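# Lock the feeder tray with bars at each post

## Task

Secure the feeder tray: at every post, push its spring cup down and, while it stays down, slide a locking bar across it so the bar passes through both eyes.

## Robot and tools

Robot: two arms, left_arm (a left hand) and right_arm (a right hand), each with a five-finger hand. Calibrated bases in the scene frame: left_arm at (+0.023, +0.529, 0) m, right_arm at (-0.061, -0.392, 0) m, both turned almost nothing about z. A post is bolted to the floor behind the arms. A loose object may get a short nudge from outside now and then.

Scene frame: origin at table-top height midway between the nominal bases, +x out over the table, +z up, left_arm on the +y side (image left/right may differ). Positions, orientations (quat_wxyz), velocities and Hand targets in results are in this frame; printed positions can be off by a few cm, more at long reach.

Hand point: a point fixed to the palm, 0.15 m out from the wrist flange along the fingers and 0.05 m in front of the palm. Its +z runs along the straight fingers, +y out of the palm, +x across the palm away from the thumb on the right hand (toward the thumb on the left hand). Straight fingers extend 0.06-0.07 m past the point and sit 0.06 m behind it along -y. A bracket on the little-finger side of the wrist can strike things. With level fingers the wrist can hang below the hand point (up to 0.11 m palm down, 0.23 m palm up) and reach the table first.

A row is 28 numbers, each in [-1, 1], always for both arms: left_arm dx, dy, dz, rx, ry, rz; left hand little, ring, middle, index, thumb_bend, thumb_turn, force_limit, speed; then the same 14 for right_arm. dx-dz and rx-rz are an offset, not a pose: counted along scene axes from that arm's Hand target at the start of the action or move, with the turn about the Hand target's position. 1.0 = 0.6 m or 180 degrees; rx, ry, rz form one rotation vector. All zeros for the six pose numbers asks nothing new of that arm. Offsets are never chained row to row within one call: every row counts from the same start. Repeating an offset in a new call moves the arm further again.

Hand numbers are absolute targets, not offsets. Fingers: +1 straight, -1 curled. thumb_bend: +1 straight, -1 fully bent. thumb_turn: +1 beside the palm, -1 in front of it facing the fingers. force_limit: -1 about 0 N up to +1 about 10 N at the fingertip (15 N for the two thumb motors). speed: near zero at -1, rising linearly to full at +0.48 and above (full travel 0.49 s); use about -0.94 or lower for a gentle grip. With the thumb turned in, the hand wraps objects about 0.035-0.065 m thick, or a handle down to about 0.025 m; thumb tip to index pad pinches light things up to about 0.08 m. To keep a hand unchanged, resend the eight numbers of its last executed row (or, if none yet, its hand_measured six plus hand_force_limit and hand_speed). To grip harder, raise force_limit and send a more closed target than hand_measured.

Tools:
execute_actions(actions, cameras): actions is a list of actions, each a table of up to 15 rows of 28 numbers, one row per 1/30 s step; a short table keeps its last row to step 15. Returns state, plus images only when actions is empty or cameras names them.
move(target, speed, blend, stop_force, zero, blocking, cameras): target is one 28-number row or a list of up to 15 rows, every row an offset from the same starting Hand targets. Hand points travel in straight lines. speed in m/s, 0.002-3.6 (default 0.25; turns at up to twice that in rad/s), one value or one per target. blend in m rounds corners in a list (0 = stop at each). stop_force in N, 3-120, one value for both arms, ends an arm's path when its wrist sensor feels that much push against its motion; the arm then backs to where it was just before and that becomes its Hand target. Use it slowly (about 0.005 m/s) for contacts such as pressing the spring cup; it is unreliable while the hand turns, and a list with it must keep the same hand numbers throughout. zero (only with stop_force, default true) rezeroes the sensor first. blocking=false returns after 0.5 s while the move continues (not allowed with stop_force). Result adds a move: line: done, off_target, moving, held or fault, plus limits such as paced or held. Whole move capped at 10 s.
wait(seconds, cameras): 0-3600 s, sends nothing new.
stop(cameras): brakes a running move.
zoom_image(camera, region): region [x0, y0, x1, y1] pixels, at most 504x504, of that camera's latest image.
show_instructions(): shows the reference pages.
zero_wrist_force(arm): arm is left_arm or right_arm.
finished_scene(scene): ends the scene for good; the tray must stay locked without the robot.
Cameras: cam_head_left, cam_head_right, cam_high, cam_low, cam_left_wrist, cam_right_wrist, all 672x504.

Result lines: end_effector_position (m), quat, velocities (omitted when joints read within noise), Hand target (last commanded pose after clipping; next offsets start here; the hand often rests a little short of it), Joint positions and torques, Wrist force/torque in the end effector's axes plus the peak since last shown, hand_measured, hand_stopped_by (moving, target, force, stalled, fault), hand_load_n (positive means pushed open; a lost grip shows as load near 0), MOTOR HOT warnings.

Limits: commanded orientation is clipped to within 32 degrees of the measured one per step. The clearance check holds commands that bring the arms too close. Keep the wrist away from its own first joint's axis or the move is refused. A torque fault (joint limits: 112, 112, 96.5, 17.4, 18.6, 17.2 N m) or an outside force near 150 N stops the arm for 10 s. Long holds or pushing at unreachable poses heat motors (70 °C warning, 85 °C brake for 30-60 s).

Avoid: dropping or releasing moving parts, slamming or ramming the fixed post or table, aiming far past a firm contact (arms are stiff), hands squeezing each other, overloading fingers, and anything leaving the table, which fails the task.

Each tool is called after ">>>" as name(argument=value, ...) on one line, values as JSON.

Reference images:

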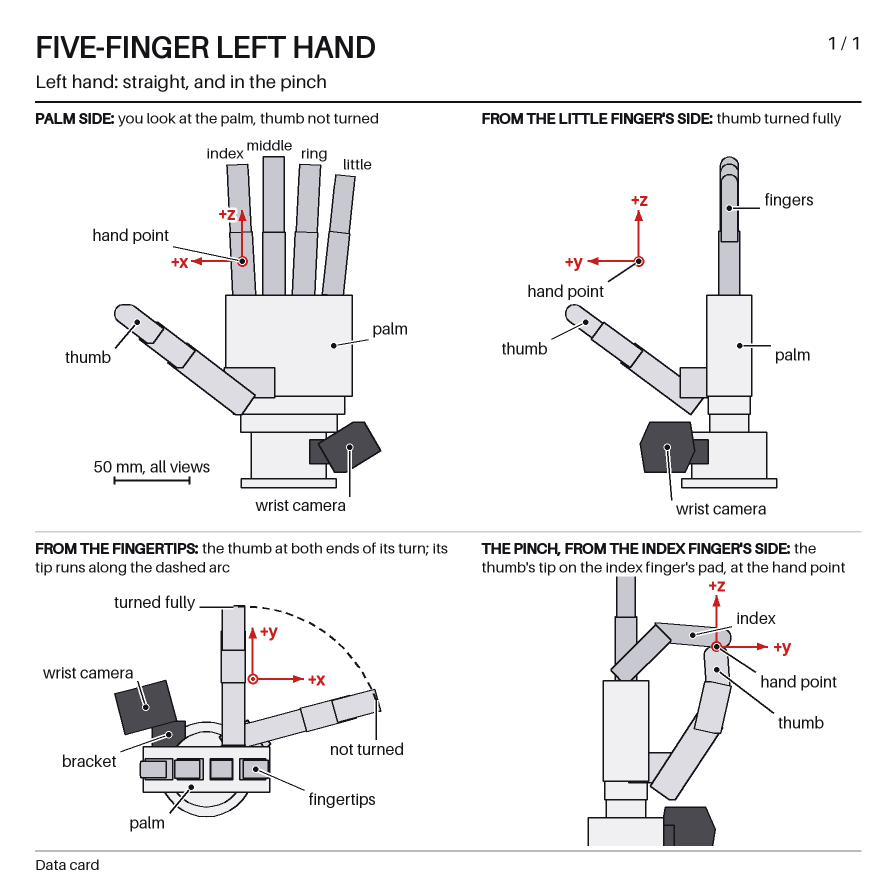

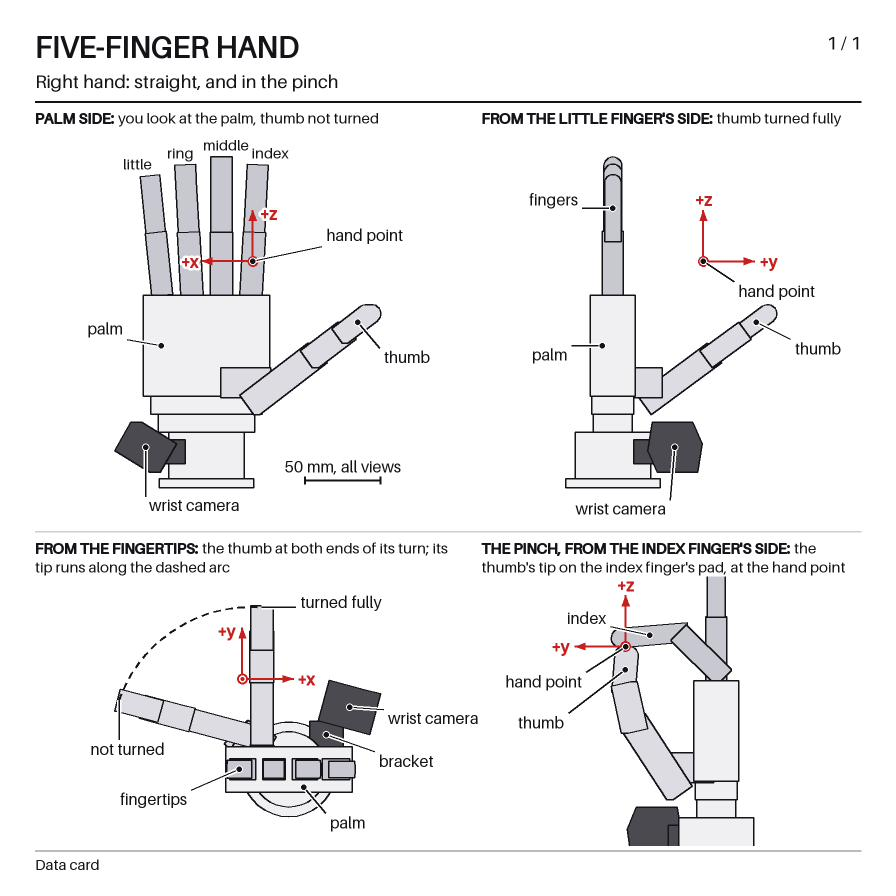

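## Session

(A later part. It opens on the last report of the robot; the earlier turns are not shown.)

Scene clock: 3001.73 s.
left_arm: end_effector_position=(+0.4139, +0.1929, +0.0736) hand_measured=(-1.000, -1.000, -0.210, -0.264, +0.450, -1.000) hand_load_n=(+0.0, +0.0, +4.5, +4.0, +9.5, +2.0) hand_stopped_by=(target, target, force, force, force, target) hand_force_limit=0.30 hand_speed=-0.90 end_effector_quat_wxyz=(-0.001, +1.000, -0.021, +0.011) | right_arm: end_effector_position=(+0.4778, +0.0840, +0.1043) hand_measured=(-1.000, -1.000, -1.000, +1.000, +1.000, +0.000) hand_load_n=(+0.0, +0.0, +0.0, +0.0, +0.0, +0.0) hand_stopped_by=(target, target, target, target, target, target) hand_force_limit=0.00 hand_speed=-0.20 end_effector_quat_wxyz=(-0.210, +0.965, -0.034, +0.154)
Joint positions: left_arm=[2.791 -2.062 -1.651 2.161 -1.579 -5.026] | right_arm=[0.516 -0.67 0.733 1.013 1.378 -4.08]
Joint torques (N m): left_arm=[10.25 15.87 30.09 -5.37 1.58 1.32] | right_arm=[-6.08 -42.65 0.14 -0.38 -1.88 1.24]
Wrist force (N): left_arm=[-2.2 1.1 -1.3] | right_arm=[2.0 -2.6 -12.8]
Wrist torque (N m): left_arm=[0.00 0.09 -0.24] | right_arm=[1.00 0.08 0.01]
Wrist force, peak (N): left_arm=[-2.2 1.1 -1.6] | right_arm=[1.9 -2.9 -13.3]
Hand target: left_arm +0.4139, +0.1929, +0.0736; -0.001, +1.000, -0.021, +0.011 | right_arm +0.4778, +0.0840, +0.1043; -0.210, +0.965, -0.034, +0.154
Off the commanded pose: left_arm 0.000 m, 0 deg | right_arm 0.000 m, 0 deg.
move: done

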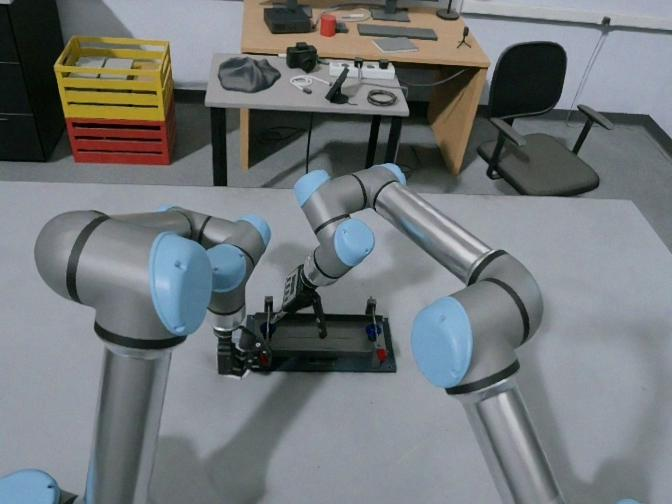

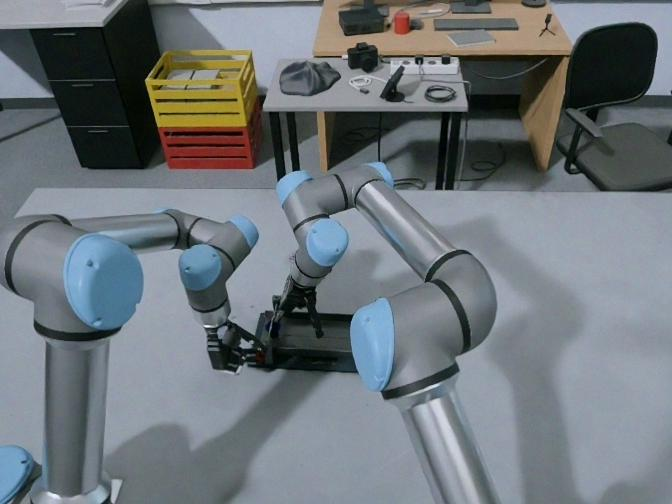

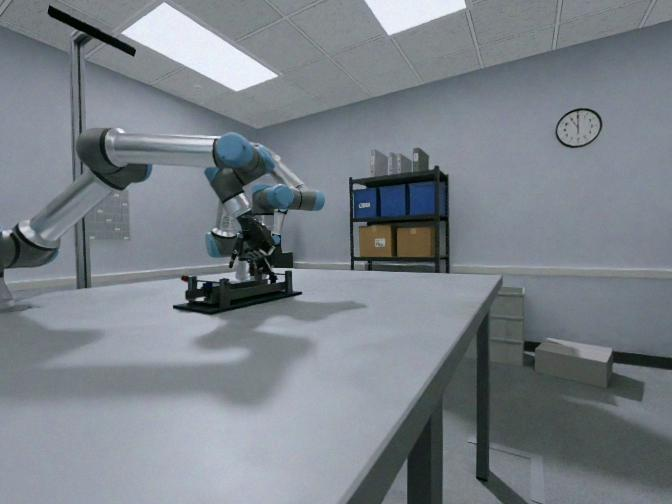

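>>> move(target=[0.02,0,0,0,0,0,-1,-1,-0.5,-0.5,0.0,-1,0.3,-0.9,0,0,0,0,0,0,-1,-1,-1,1,1,0,0,-0.2], speed=0.01, stop_force=4, cameras=["cam_head_left","cam_head_right","cam_low","cam_left_wrist"])

>>> zoom_image(camera="cam_low", region=[235, 255, 305, 290])

>>> zoom_image(camera="cam_head_left", region=[240, 290, 290, 390])

>>> zoom_image(camera="cam_head_right", region=[240, 290, 290, 390])

Scene clock: 3026.47 s.
left_arm: end_effector_position=(+0.4259, +0.1929, +0.0736) hand_measured=(-1.000, -1.000, -0.210, -0.264, +0.450, -1.000) hand_load_n=(+0.0, +0.0, +4.5, +4.0, +9.0, +1.5) hand_stopped_by=(target, target, force, force, force, target) hand_force_limit=0.30 hand_speed=-0.90 end_effector_quat_wxyz=(-0.001, +1.000, -0.021, +0.011) | right_arm: end_effector_position=(+0.4778, +0.0840, +0.1043) hand_measured=(-1.000, -1.000, -1.000, +1.000, +1.000, +0.000) hand_load_n=(+0.0, +0.0, +0.5, +0.0, +0.0, +0.0) hand_stopped_by=(target, target, target, target, target, target) hand_force_limit=0.00 hand_speed=-0.20 end_effector_quat_wxyz=(-0.210, +0.965, -0.034, +0.154)
Joint positions: left_arm=[2.8 -2.082 -1.619 2.149 -1.579 -5.017] | right_arm=[0.516 -0.67 0.733 1.013 1.378 -4.08]
Joint torques (N m): left_arm=[10.29 15.86 30.27 -5.3 1.7 1.34] | right_arm=[-5.62 -47.16 0.22 -0.35 -1.82 1.27]
Wrist force (N): left_arm=[-2.0 1.1 -1.4] | right_arm=[1.7 -2.7 -13.2]
Wrist torque (N m): left_arm=[-0.01 0.06 -0.24] | right_arm=[1.00 0.13 -0.01]
Wrist force, peak (N): left_arm=[-2.5 1.1 -1.1] | right_arm=[1.7 -2.8 -13.2]
Hand target: left_arm +0.4259, +0.1929, +0.0736; -0.001, +1.000, -0.021, +0.011 | right_arm +0.4778, +0.0840, +0.1043; -0.210, +0.965, -0.034, +0.154
Off the commanded pose: left_arm 0.000 m, 0 deg | right_arm 0.000 m, 0 deg.
move: done

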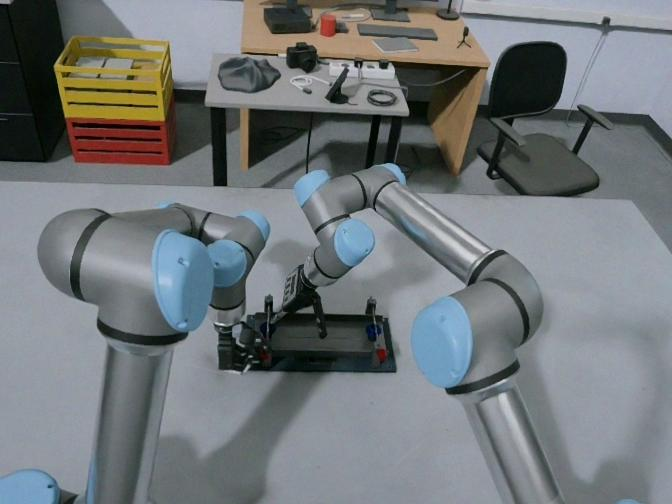

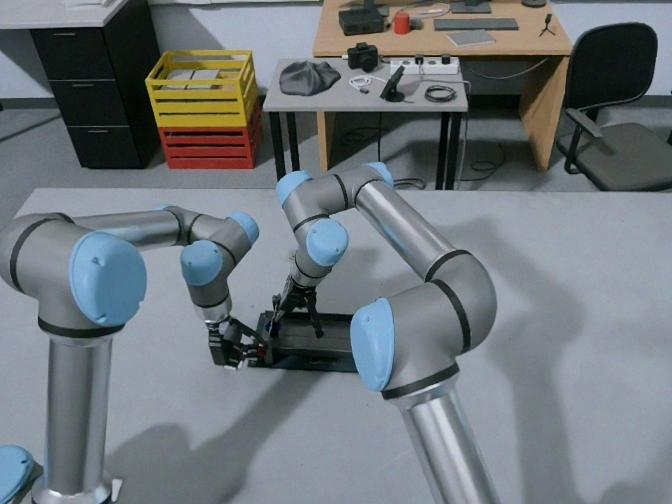

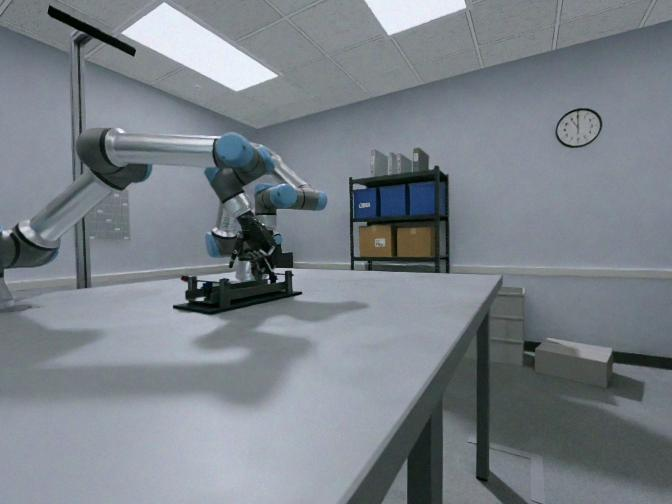

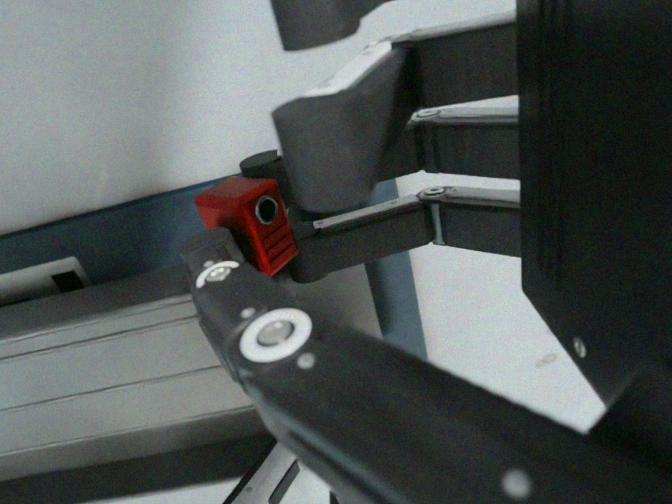

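Scaled by 7.200 from the camera's image (finer frame: 960x720).

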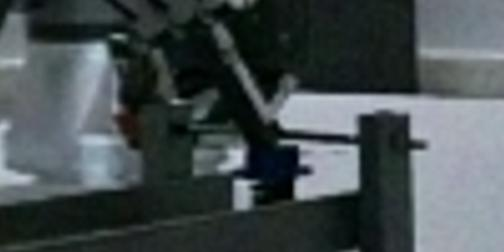

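Scaled by 5.040 from the camera's image (finer frame: 960x720).

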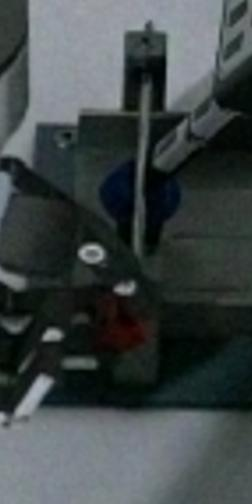

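Scaled by 5.040 from the camera's image (finer frame: 960x720).

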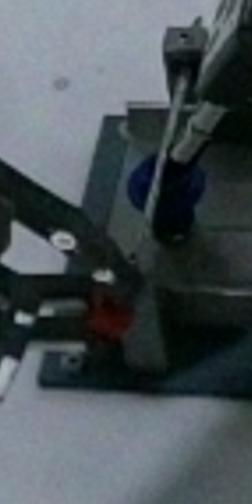

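>>> move(target=[0.02,0,0,0,0,0,-1,-1,-0.5,-0.5,0.0,-1,0.3,-0.9,0,0,0,0,0,0,-1,-1,-1,1,1,0,0,-0.2], speed=0.008, stop_force=5, cameras=["cam_head_left","cam_head_right","cam_low","cam_left_wrist"])

>>> zoom_image(camera="cam_low", region=[235, 255, 305, 290])

>>> zoom_image(camera="cam_head_left", region=[240, 290, 290, 390])

>>> zoom_image(camera="cam_head_right", region=[240, 290, 290, 390])

Scene clock: 3040.00 s.
left_arm: end_effector_position=(+0.4324, +0.1929, +0.0736) hand_measured=(-1.000, -1.000, -0.210, -0.264, +0.450, -1.000) hand_load_n=(+0.0, +0.0, +6.5, +0.5, +8.0, +0.0) hand_stopped_by=(target, target, force, force, force, target) hand_force_limit=0.30 hand_speed=-0.90 end_effector_quat_wxyz=(-0.001, +1.000, -0.021, +0.011) | right_arm: end_effector_position=(+0.4778, +0.0840, +0.1043) hand_measured=(-1.000, -1.000, -1.000, +1.000, +1.000, +0.000) hand_load_n=(+0.0, +0.0, +0.0, +0.0, +0.0, +0.0) hand_stopped_by=(target, target, target, target, target, target) hand_force_limit=0.00 hand_speed=-0.20 end_effector_quat_wxyz=(-0.210, +0.965, -0.034, +0.154)
Joint positions: left_arm=[2.805 -2.093 -1.601 2.142 -1.579 -5.012] | right_arm=[0.516 -0.67 0.733 1.013 1.378 -4.08]
Joint torques (N m): left_arm=[-8.8 57.38 2.51 0.96 -0.27 -1.45] | right_arm=[-5.63 -51.19 0.06 -0.25 -1.79 1.29]
Wrist force (N): left_arm=[-3.7 -1.4 -1.5] | right_arm=[1.6 -2.7 -12.9]
Wrist torque (N m): left_arm=[-0.22 0.04 -0.17] | right_arm=[0.99 0.14 -0.01]
Wrist force, peak (N): left_arm=[-8.6 -0.3 -2.4] | right_arm=[1.7 -2.8 -13.3]
Hand target: left_arm +0.4324, +0.1929, +0.0736; -0.001, +1.000, -0.021, +0.011 (not the last commanded pose) | right_arm +0.4778, +0.0840, +0.1043; -0.210, +0.965, -0.034, +0.154
Off the commanded pose: left_arm 0.005 m, 0 deg | right_arm 0.000 m, 0 deg.
move: contact (left_arm)

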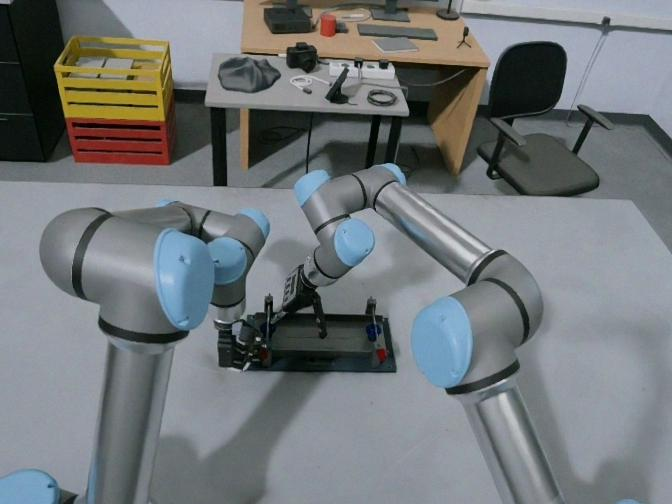

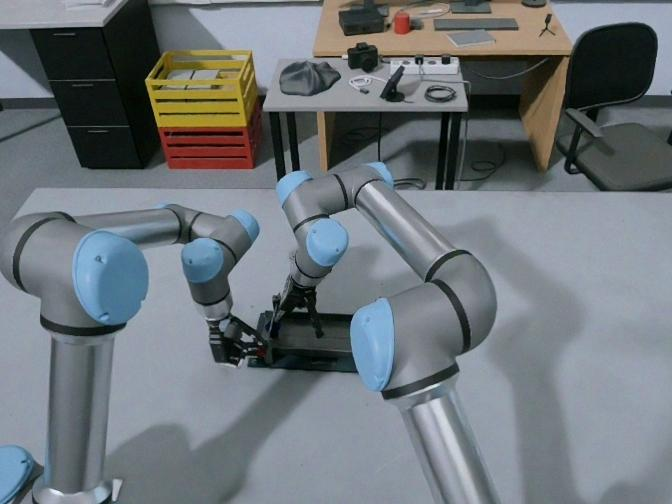

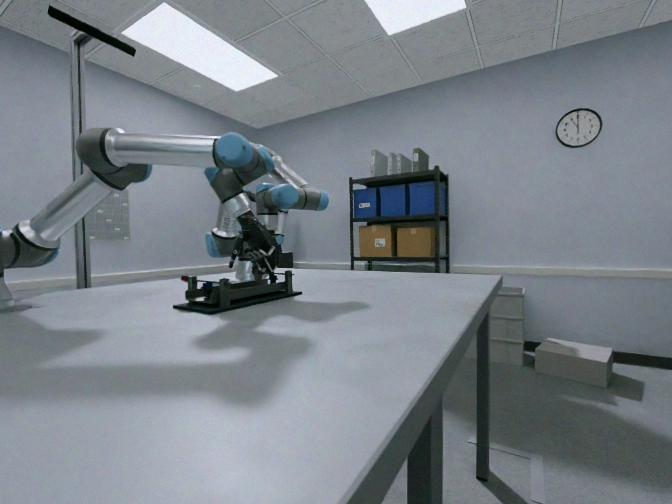

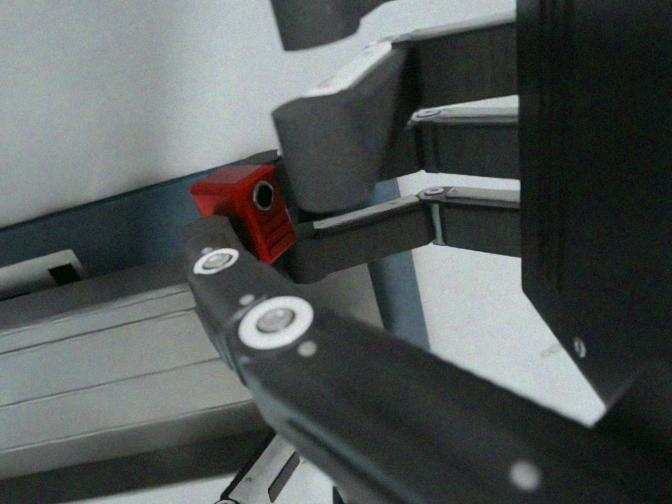

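Scaled by 7.200 from the camera's image (finer frame: 960x720).

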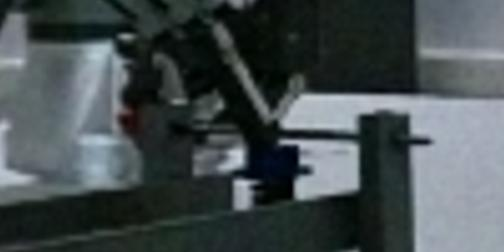

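Scaled by 5.040 from the camera's image (finer frame: 960x720).

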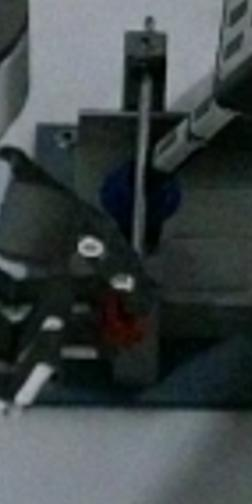

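Scaled by 5.040 from the camera's image (finer frame: 960x720).

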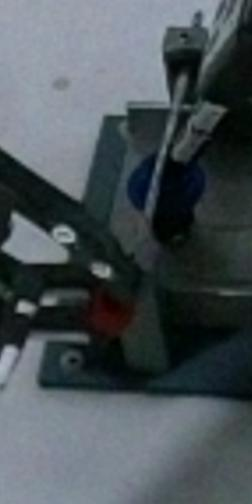

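>>> zoom_image(camera="cam_head_left", region=[258, 288, 282, 318])

>>> zoom_image(camera="cam_low", region=[245, 262, 277, 284])

>>> zoom_image(camera="cam_left_wrist", region=[150, 130, 350, 330])

Scaled by 16.800 from the camera's image (finer frame: 960x720).

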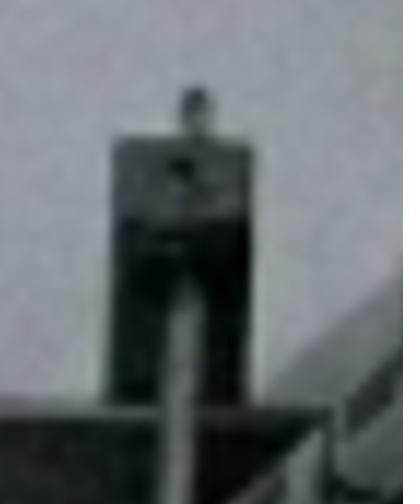

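Scaled by 15.750 from the camera's image (finer frame: 960x720).

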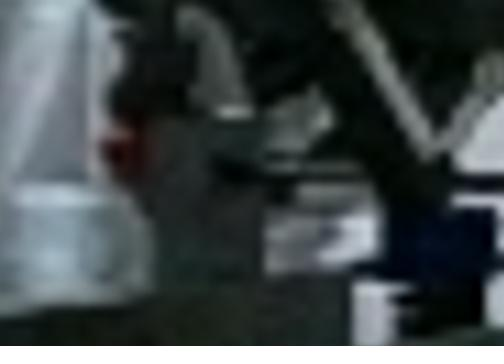

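Scaled by 2.520 from the camera's image (finer frame: 960x720).

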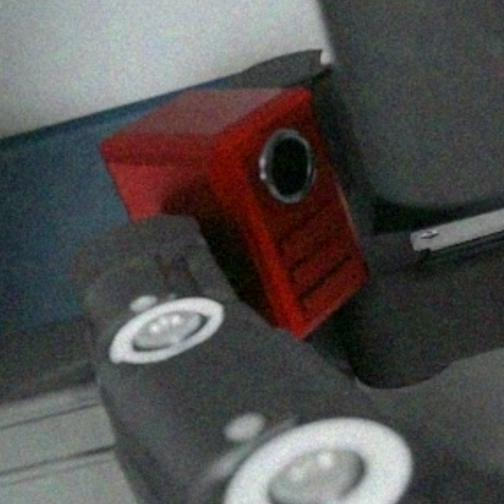

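>>> move(target=[0.006,0,0,0,0,0,-1,-1,-0.5,-0.5,0.0,-1,0.3,-0.9,0,0,0,0,0,0,-1,-1,-1,1,1,0,0,-0.2], speed=0.005, stop_force=6, cameras=["cam_head_left","cam_head_right","cam_low","cam_left_wrist"])

>>> zoom_image(camera="cam_head_left", region=[258, 288, 282, 318])

>>> zoom_image(camera="cam_left_wrist", region=[150, 130, 350, 330])

>>> zoom_image(camera="cam_head_right", region=[240, 330, 290, 380])

Scene clock: 3072.27 s.
left_arm: end_effector_position=(+0.4335, +0.1928, +0.0737) hand_measured=(-1.000, -1.000, -0.210, -0.264, +0.450, -1.000) hand_load_n=(+0.0, +0.0, +6.0, +0.5, +8.5, +0.0) hand_stopped_by=(target, target, force, force, force, target) hand_force_limit=0.30 hand_speed=-0.90 end_effector_quat_wxyz=(-0.001, +1.000, -0.021, +0.011) | right_arm: end_effector_position=(+0.4778, +0.0840, +0.1043) hand_measured=(-1.000, -1.000, -1.000, +1.000, +1.000, +0.000) hand_load_n=(+0.0, +0.0, +0.0, +0.5, +0.0, +0.0) hand_stopped_by=(target, target, target, target, target, target) hand_force_limit=0.00 hand_speed=-0.20 end_effector_quat_wxyz=(-0.210, +0.965, -0.034, +0.154)
Joint positions: left_arm=[2.806 -2.094 -1.598 2.141 -1.579 -5.011] | right_arm=[0.516 -0.67 0.733 1.013 1.378 -4.08]
Joint torques (N m): left_arm=[-8.09 58.6 3.39 1.67 -1.1 -1.94] | right_arm=[-5.07 -55.38 -0.4 -0.24 -1.86 1.24]
Wrist force (N): left_arm=[-7.2 -1.1 -1.9] | right_arm=[1.9 -2.7 -13.0]
Wrist torque (N m): left_arm=[-0.19 0.15 -0.15] | right_arm=[0.99 0.09 0.01]
Wrist force, peak (N): left_arm=[-10.8 -0.3 -3.1] | right_arm=[2.0 -3.0 -13.2]
Hand target: left_arm +0.4335, +0.1928, +0.0737; -0.001, +1.000, -0.021, +0.011 (not the last commanded pose) | right_arm +0.4778, +0.0840, +0.1043; -0.210, +0.965, -0.034, +0.154
Off the commanded pose: left_arm 0.003 m, 0 deg | right_arm 0.000 m, 0 deg.
move: contact (left_arm)

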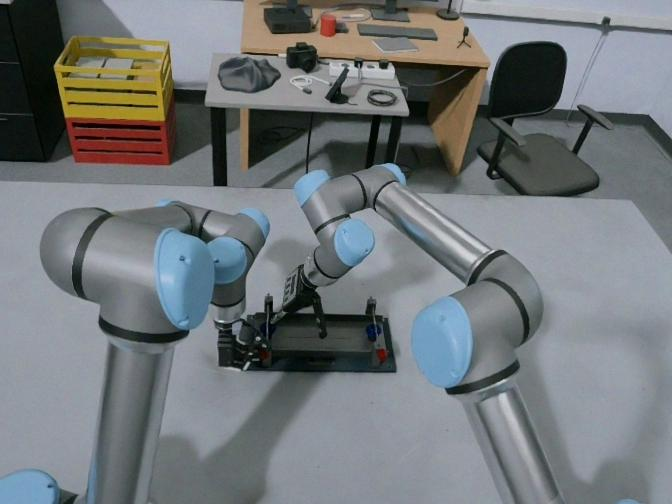

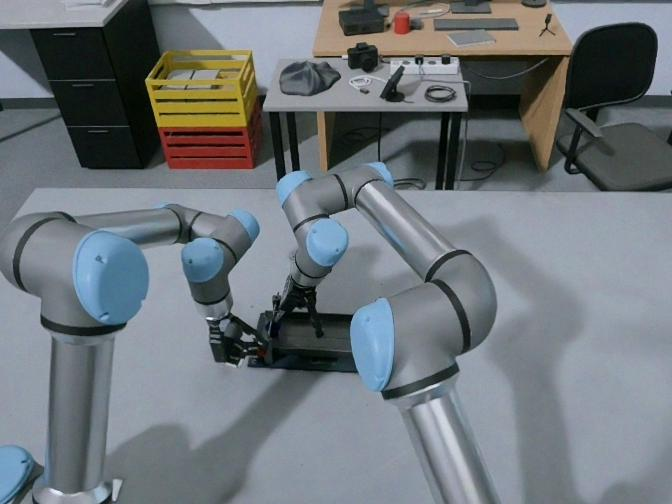

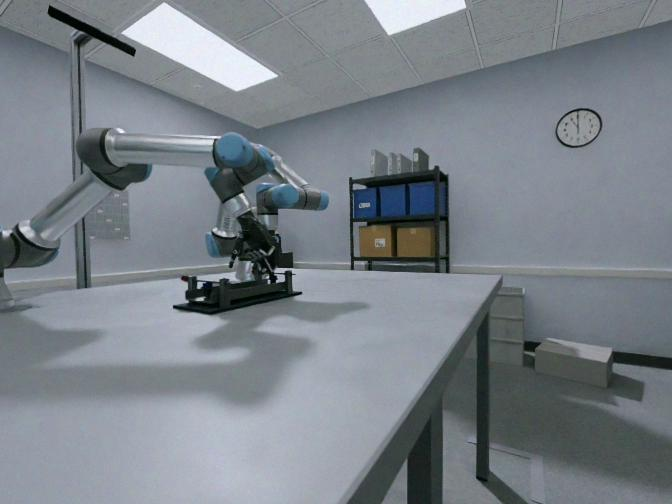

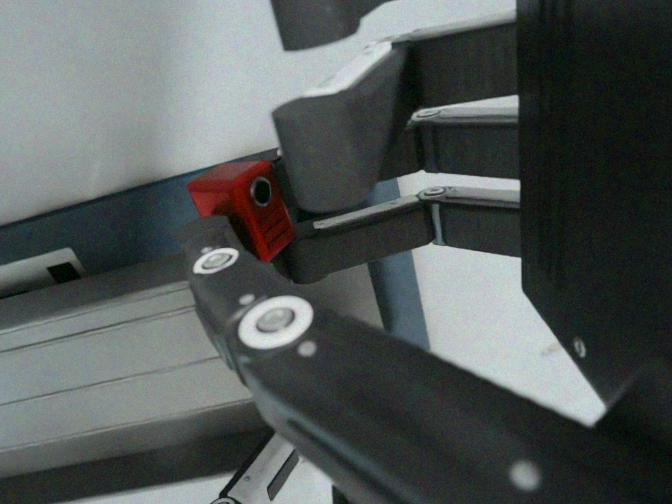

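Scaled by 16.800 from the camera's image (finer frame: 960x720).

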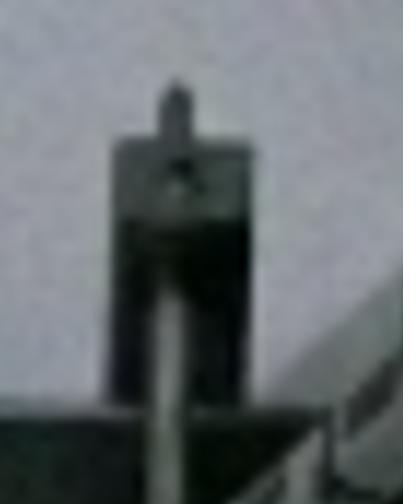

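Scaled by 2.520 from the camera's image (finer frame: 960x720).

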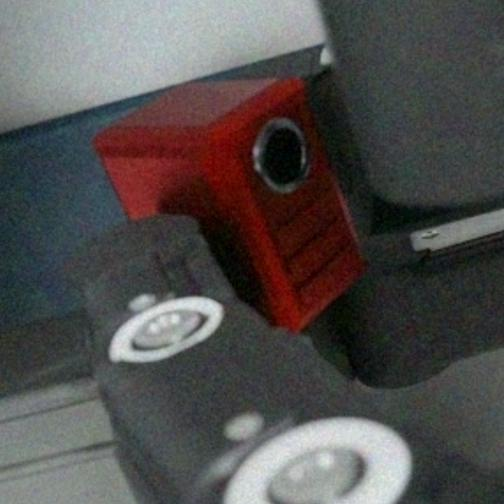

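Scaled by 10.080 from the camera's image (finer frame: 960x720).

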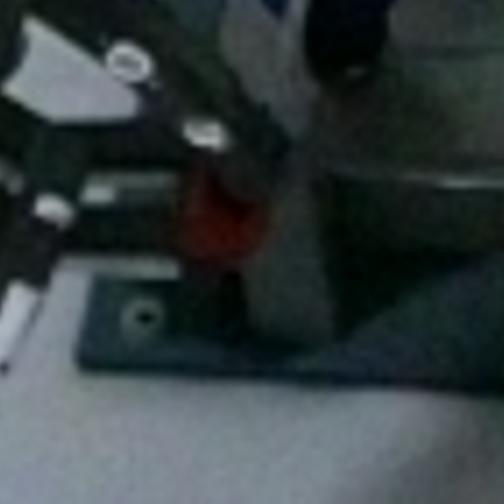

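>>> move(target=[0,0,0,0,0,0,-1,-1,-0.5,-0.5,0.55,-1,0.3,-0.93,0,0,0,0,0,0,-1,-1,-1,1,1,0,0,-0.2], speed=0.02, cameras=["cam_head_left","cam_low","cam_left_wrist"])

>>> zoom_image(camera="cam_left_wrist", region=[150, 130, 350, 330])

>>> zoom_image(camera="cam_head_left", region=[258, 288, 282, 318])

Scene clock: 3080.83 s.
left_arm: end_effector_position=(+0.4335, +0.1928, +0.0737) hand_measured=(-1.000, -1.000, -0.210, -0.264, +0.550, -1.000) hand_load_n=(+0.0, +0.0, +2.5, +0.0, -0.5, +0.0) hand_stopped_by=(target, target, force, force, target, target) hand_force_limit=0.30 hand_speed=-0.93 end_effector_quat_wxyz=(-0.001, +1.000, -0.021, +0.011) | right_arm: end_effector_position=(+0.4778, +0.0840, +0.1043) hand_measured=(-1.000, -1.000, -1.000, +1.000, +1.000, +0.000) hand_load_n=(+0.0, +0.5, +0.0, +0.0, +0.0, +0.0) hand_stopped_by=(target, target, target, target, target, target) hand_force_limit=0.00 hand_speed=-0.20 end_effector_quat_wxyz=(-0.210, +0.965, -0.034, +0.154)
Joint positions: left_arm=[2.806 -2.094 -1.598 2.141 -1.579 -5.011] | right_arm=[0.516 -0.67 0.733 1.013 1.378 -4.08]
Joint torques (N m): left_arm=[-8.19 58.42 4.4 -0.49 -0.79 -1.3] | right_arm=[-4.64 -56.71 -0.71 -0.11 -1.78 1.3]
Wrist force (N): left_arm=[-4.7 -4.0 -0.9] | right_arm=[1.8 -2.8 -13.0]
Wrist torque (N m): left_arm=[-0.32 0.06 -0.09] | right_arm=[0.98 0.11 -0.01]
Wrist force, peak (N): left_arm=[-6.4 -4.7 0.6] | right_arm=[1.9 -2.8 -13.3]
Hand target: left_arm +0.4335, +0.1928, +0.0737; -0.001, +1.000, -0.021, +0.011 | right_arm +0.4778, +0.0840, +0.1043; -0.210, +0.965, -0.034, +0.154
Off the commanded pose: left_arm 0.000 m, 0 deg | right_arm 0.000 m, 0 deg.
move: done

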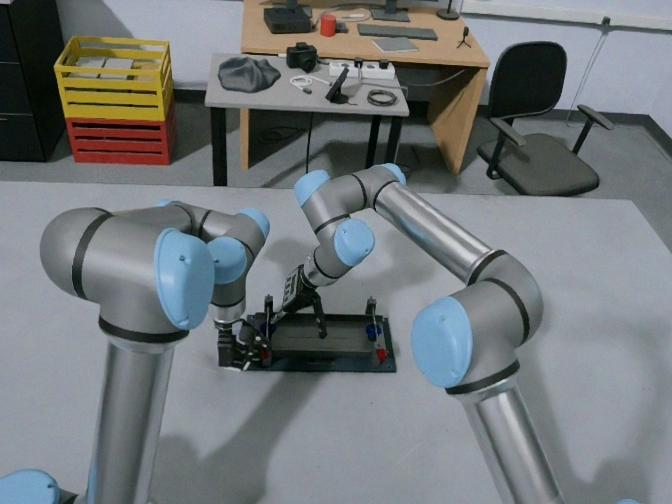

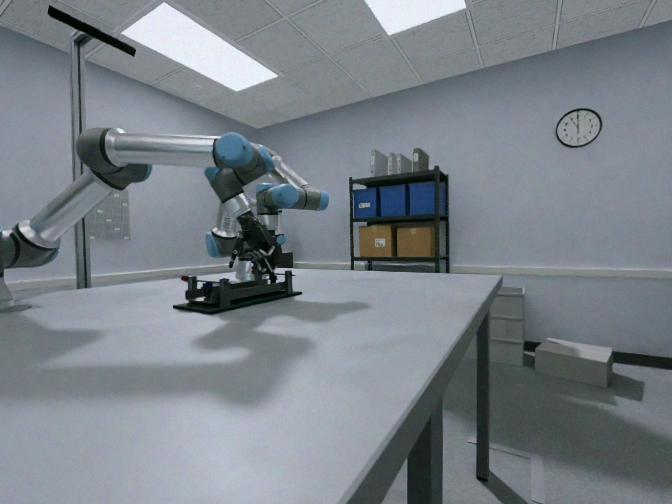

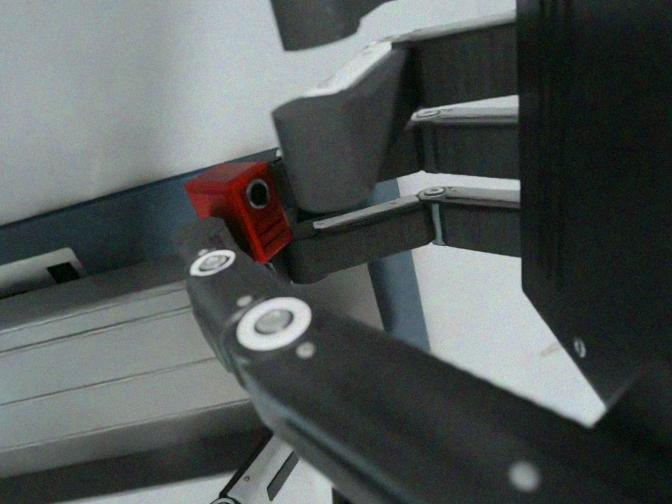

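Scaled by 2.520 from the camera's image (finer frame: 960x720).

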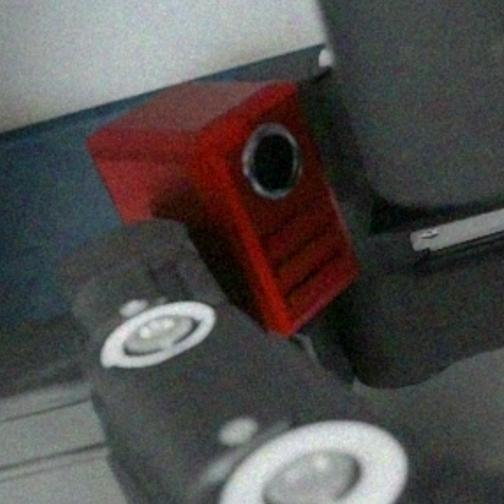

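Scaled by 16.800 from the camera's image (finer frame: 960x720).

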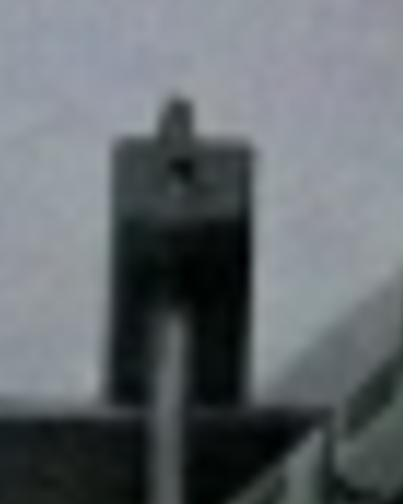

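>>> move(target=[0,0,0,0,0,0,-1,-1,-0.1,-0.15,0.7,-1,0.3,-0.8,0,0,0,0,0,0,-1,-1,-1,1,1,0,0,-0.2], speed=0.02, cameras=["cam_head_left","cam_head_right","cam_low","cam_left_wrist"])

>>> zoom_image(camera="cam_left_wrist", region=[150, 130, 350, 330])

>>> zoom_image(camera="cam_head_left", region=[258, 288, 282, 318])

>>> zoom_image(camera="cam_low", region=[245, 255, 305, 290])

Scene clock: 3092.13 s.
left_arm: end_effector_position=(+0.4335, +0.1928, +0.0737) hand_measured=(-1.000, -1.000, -0.100, -0.150, +0.700, -1.000) hand_load_n=(+0.0, +0.0, +0.0, +0.0, +0.0, +0.0) hand_stopped_by=(target, target, target, target, target, target) hand_force_limit=0.30 hand_speed=-0.80 end_effector_quat_wxyz=(-0.001, +1.000, -0.021, +0.011) | right_arm: end_effector_position=(+0.4778, +0.0840, +0.1043) hand_measured=(-1.000, -1.000, -1.000, +1.000, +1.000, +0.000) hand_load_n=(+0.0, +0.5, +0.0, +0.0, +0.0, +0.0) hand_stopped_by=(target, target, target, target, target, target) hand_force_limit=0.00 hand_speed=-0.20 end_effector_quat_wxyz=(-0.210, +0.965, -0.034, +0.154)
Joint positions: left_arm=[2.806 -2.094 -1.598 2.141 -1.579 -5.011] | right_arm=[0.516 -0.67 0.733 1.013 1.378 -4.08]
Joint torques (N m): left_arm=[-7.58 57.67 9.3 -2.3 -0.54 0.43] | right_arm=[-4.58 -56.52 -1.09 -0.08 -1.8 1.29]
Wrist force (N): left_arm=[-0.2 -1.0 -1.5] | right_arm=[1.9 -2.6 -13.0]
Wrist torque (N m): left_arm=[-0.11 -0.12 -0.18] | right_arm=[1.00 0.10 0.00]
Wrist force, peak (N): left_arm=[-5.0 -4.2 -0.8] | right_arm=[1.8 -3.0 -13.3]
Hand target: left_arm +0.4335, +0.1928, +0.0737; -0.001, +1.000, -0.021, +0.011 | right_arm +0.4778, +0.0840, +0.1043; -0.210, +0.965, -0.034, +0.154
Off the commanded pose: left_arm 0.000 m, 0 deg | right_arm 0.000 m, 0 deg.
move: done

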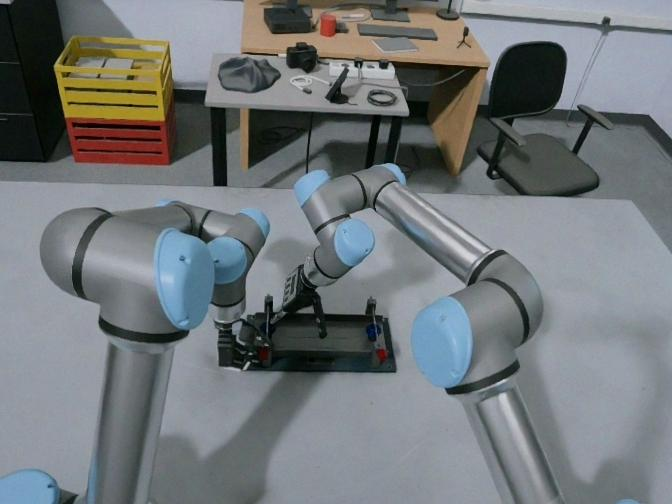

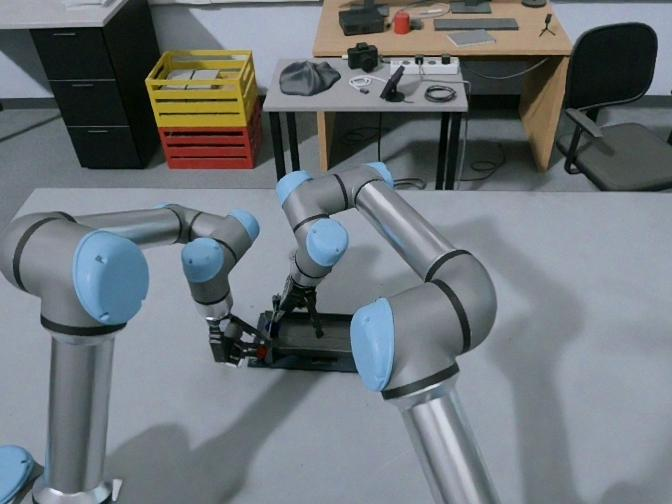

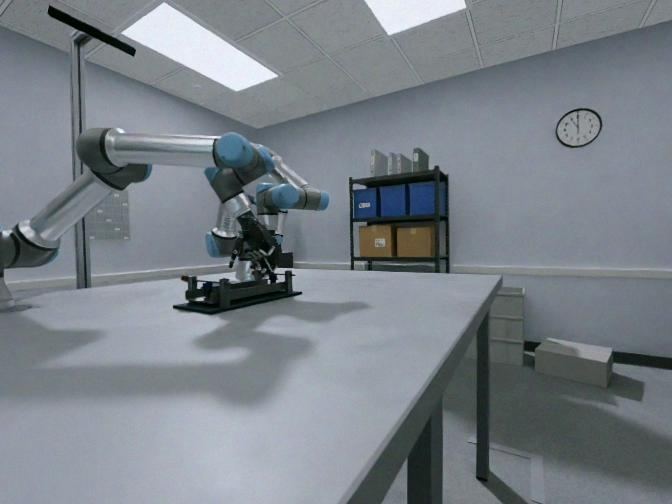

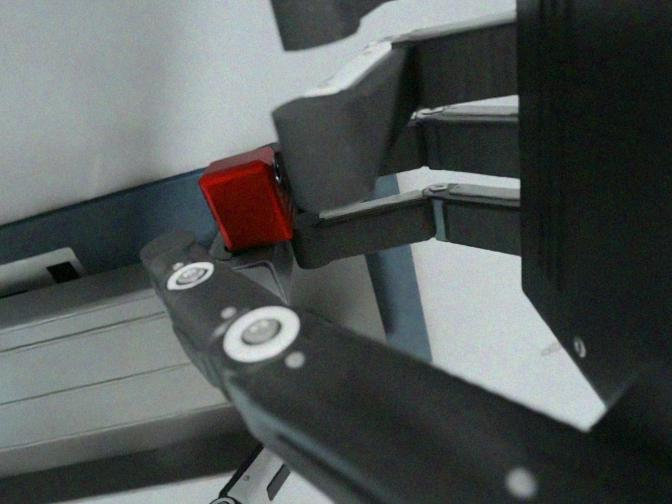

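Scaled by 2.520 from the camera's image (finer frame: 960x720).

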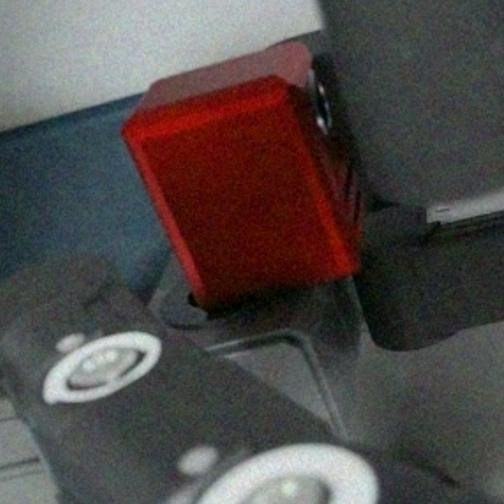

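Scaled by 16.800 from the camera's image (finer frame: 960x720).

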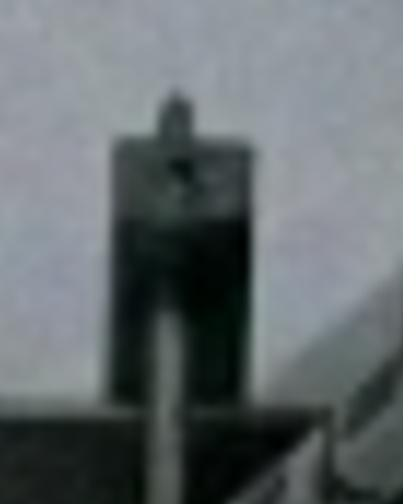

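Scaled by 8.400 from the camera's image (finer frame: 960x720).

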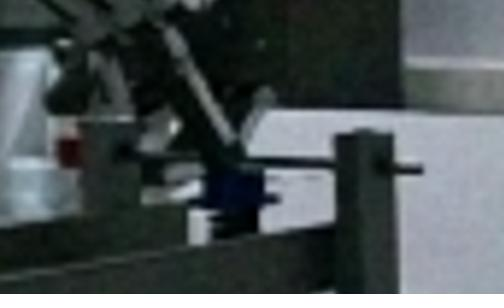

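>>> move(target=[-0.04,0,0,0,0,0,-1,-1,-0.1,-0.15,0.7,-1,0.3,-0.8,0,0,0,0,0,0,-1,-1,-1,1,1,0,0,-0.2], speed=0.02, stop_force=3, cameras=["cam_head_left","cam_low","cam_left_wrist"])

>>> zoom_image(camera="cam_head_left", region=[250, 288, 290, 388])

>>> zoom_image(camera="cam_low", region=[245, 255, 305, 290])

Scene clock: 3106.67 s.
left_arm: end_effector_position=(+0.4095, +0.1928, +0.0737) hand_measured=(-1.000, -1.000, -0.100, -0.150, +0.700, -1.000) hand_load_n=(+0.0, +0.0, +0.0, +0.5, +0.0, +0.0) hand_stopped_by=(target, target, target, target, target, target) hand_force_limit=0.30 hand_speed=-0.80 end_effector_quat_wxyz=(-0.001, +1.000, -0.021, +0.011) | right_arm: end_effector_position=(+0.4778, +0.0840, +0.1043) hand_measured=(-1.000, -1.000, -1.000, +1.000, +1.000, +0.000) hand_load_n=(+0.0, +0.0, +0.0, +0.0, +0.0, +0.0) hand_stopped_by=(target, target, target, target, target, target) hand_force_limit=0.00 hand_speed=-0.20 end_effector_quat_wxyz=(-0.210, +0.965, -0.034, +0.154)
Joint positions: left_arm=[2.787 -2.055 -1.662 2.166 -1.579 -5.03] | right_arm=[0.516 -0.67 0.733 1.013 1.378 -4.08]
Joint torques (N m): left_arm=[-10.32 56.03 1.41 0.64 -1.63 -1.35] | right_arm=[-3.95 -56.52 -1.14 0.04 -1.84 1.3]
Wrist force (N): left_arm=[-0.4 -1.0 -1.4] | right_arm=[1.8 -2.7 -13.1]
Wrist torque (N m): left_arm=[-0.11 -0.07 -0.13] | right_arm=[1.00 0.11 0.00]
Wrist force, peak (N): left_arm=[-0.4 -1.1 -1.6] | right_arm=[1.7 -2.8 -13.3]
Hand target: left_arm +0.4095, +0.1928, +0.0737; -0.001, +1.000, -0.021, +0.011 | right_arm +0.4778, +0.0840, +0.1043; -0.210, +0.965, -0.034, +0.154
Off the commanded pose: left_arm 0.000 m, 0 deg | right_arm 0.000 m, 0 deg.
move: done

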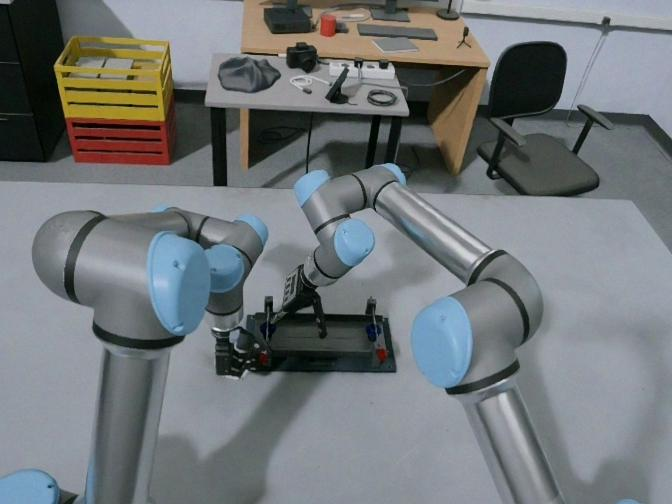

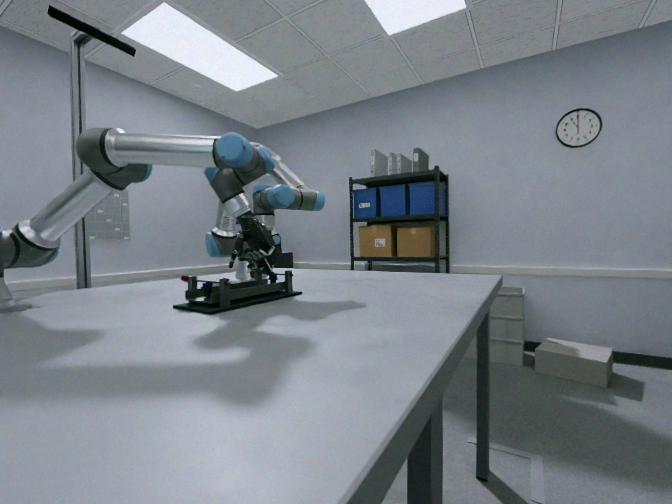

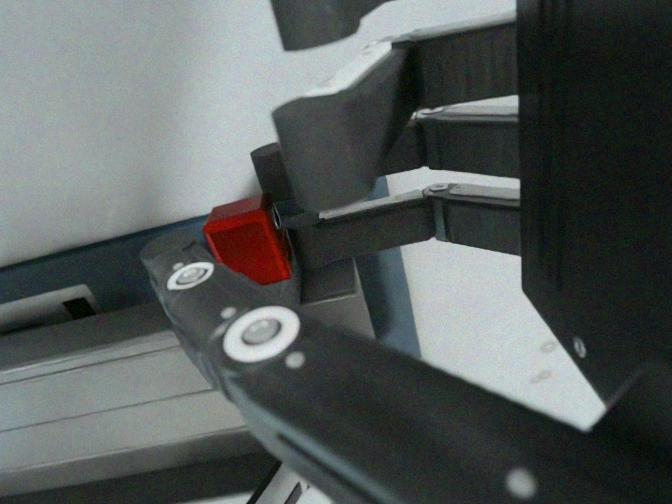

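Scaled by 5.040 from the camera's image (finer frame: 960x720).

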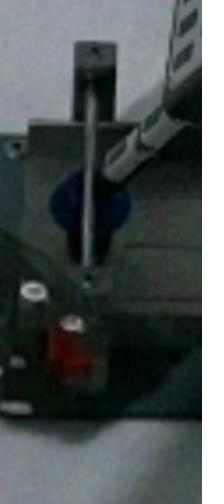

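Scaled by 8.400 from the camera's image (finer frame: 960x720).

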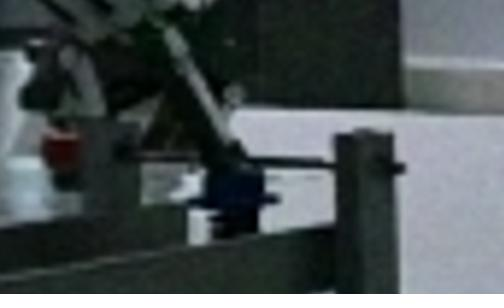

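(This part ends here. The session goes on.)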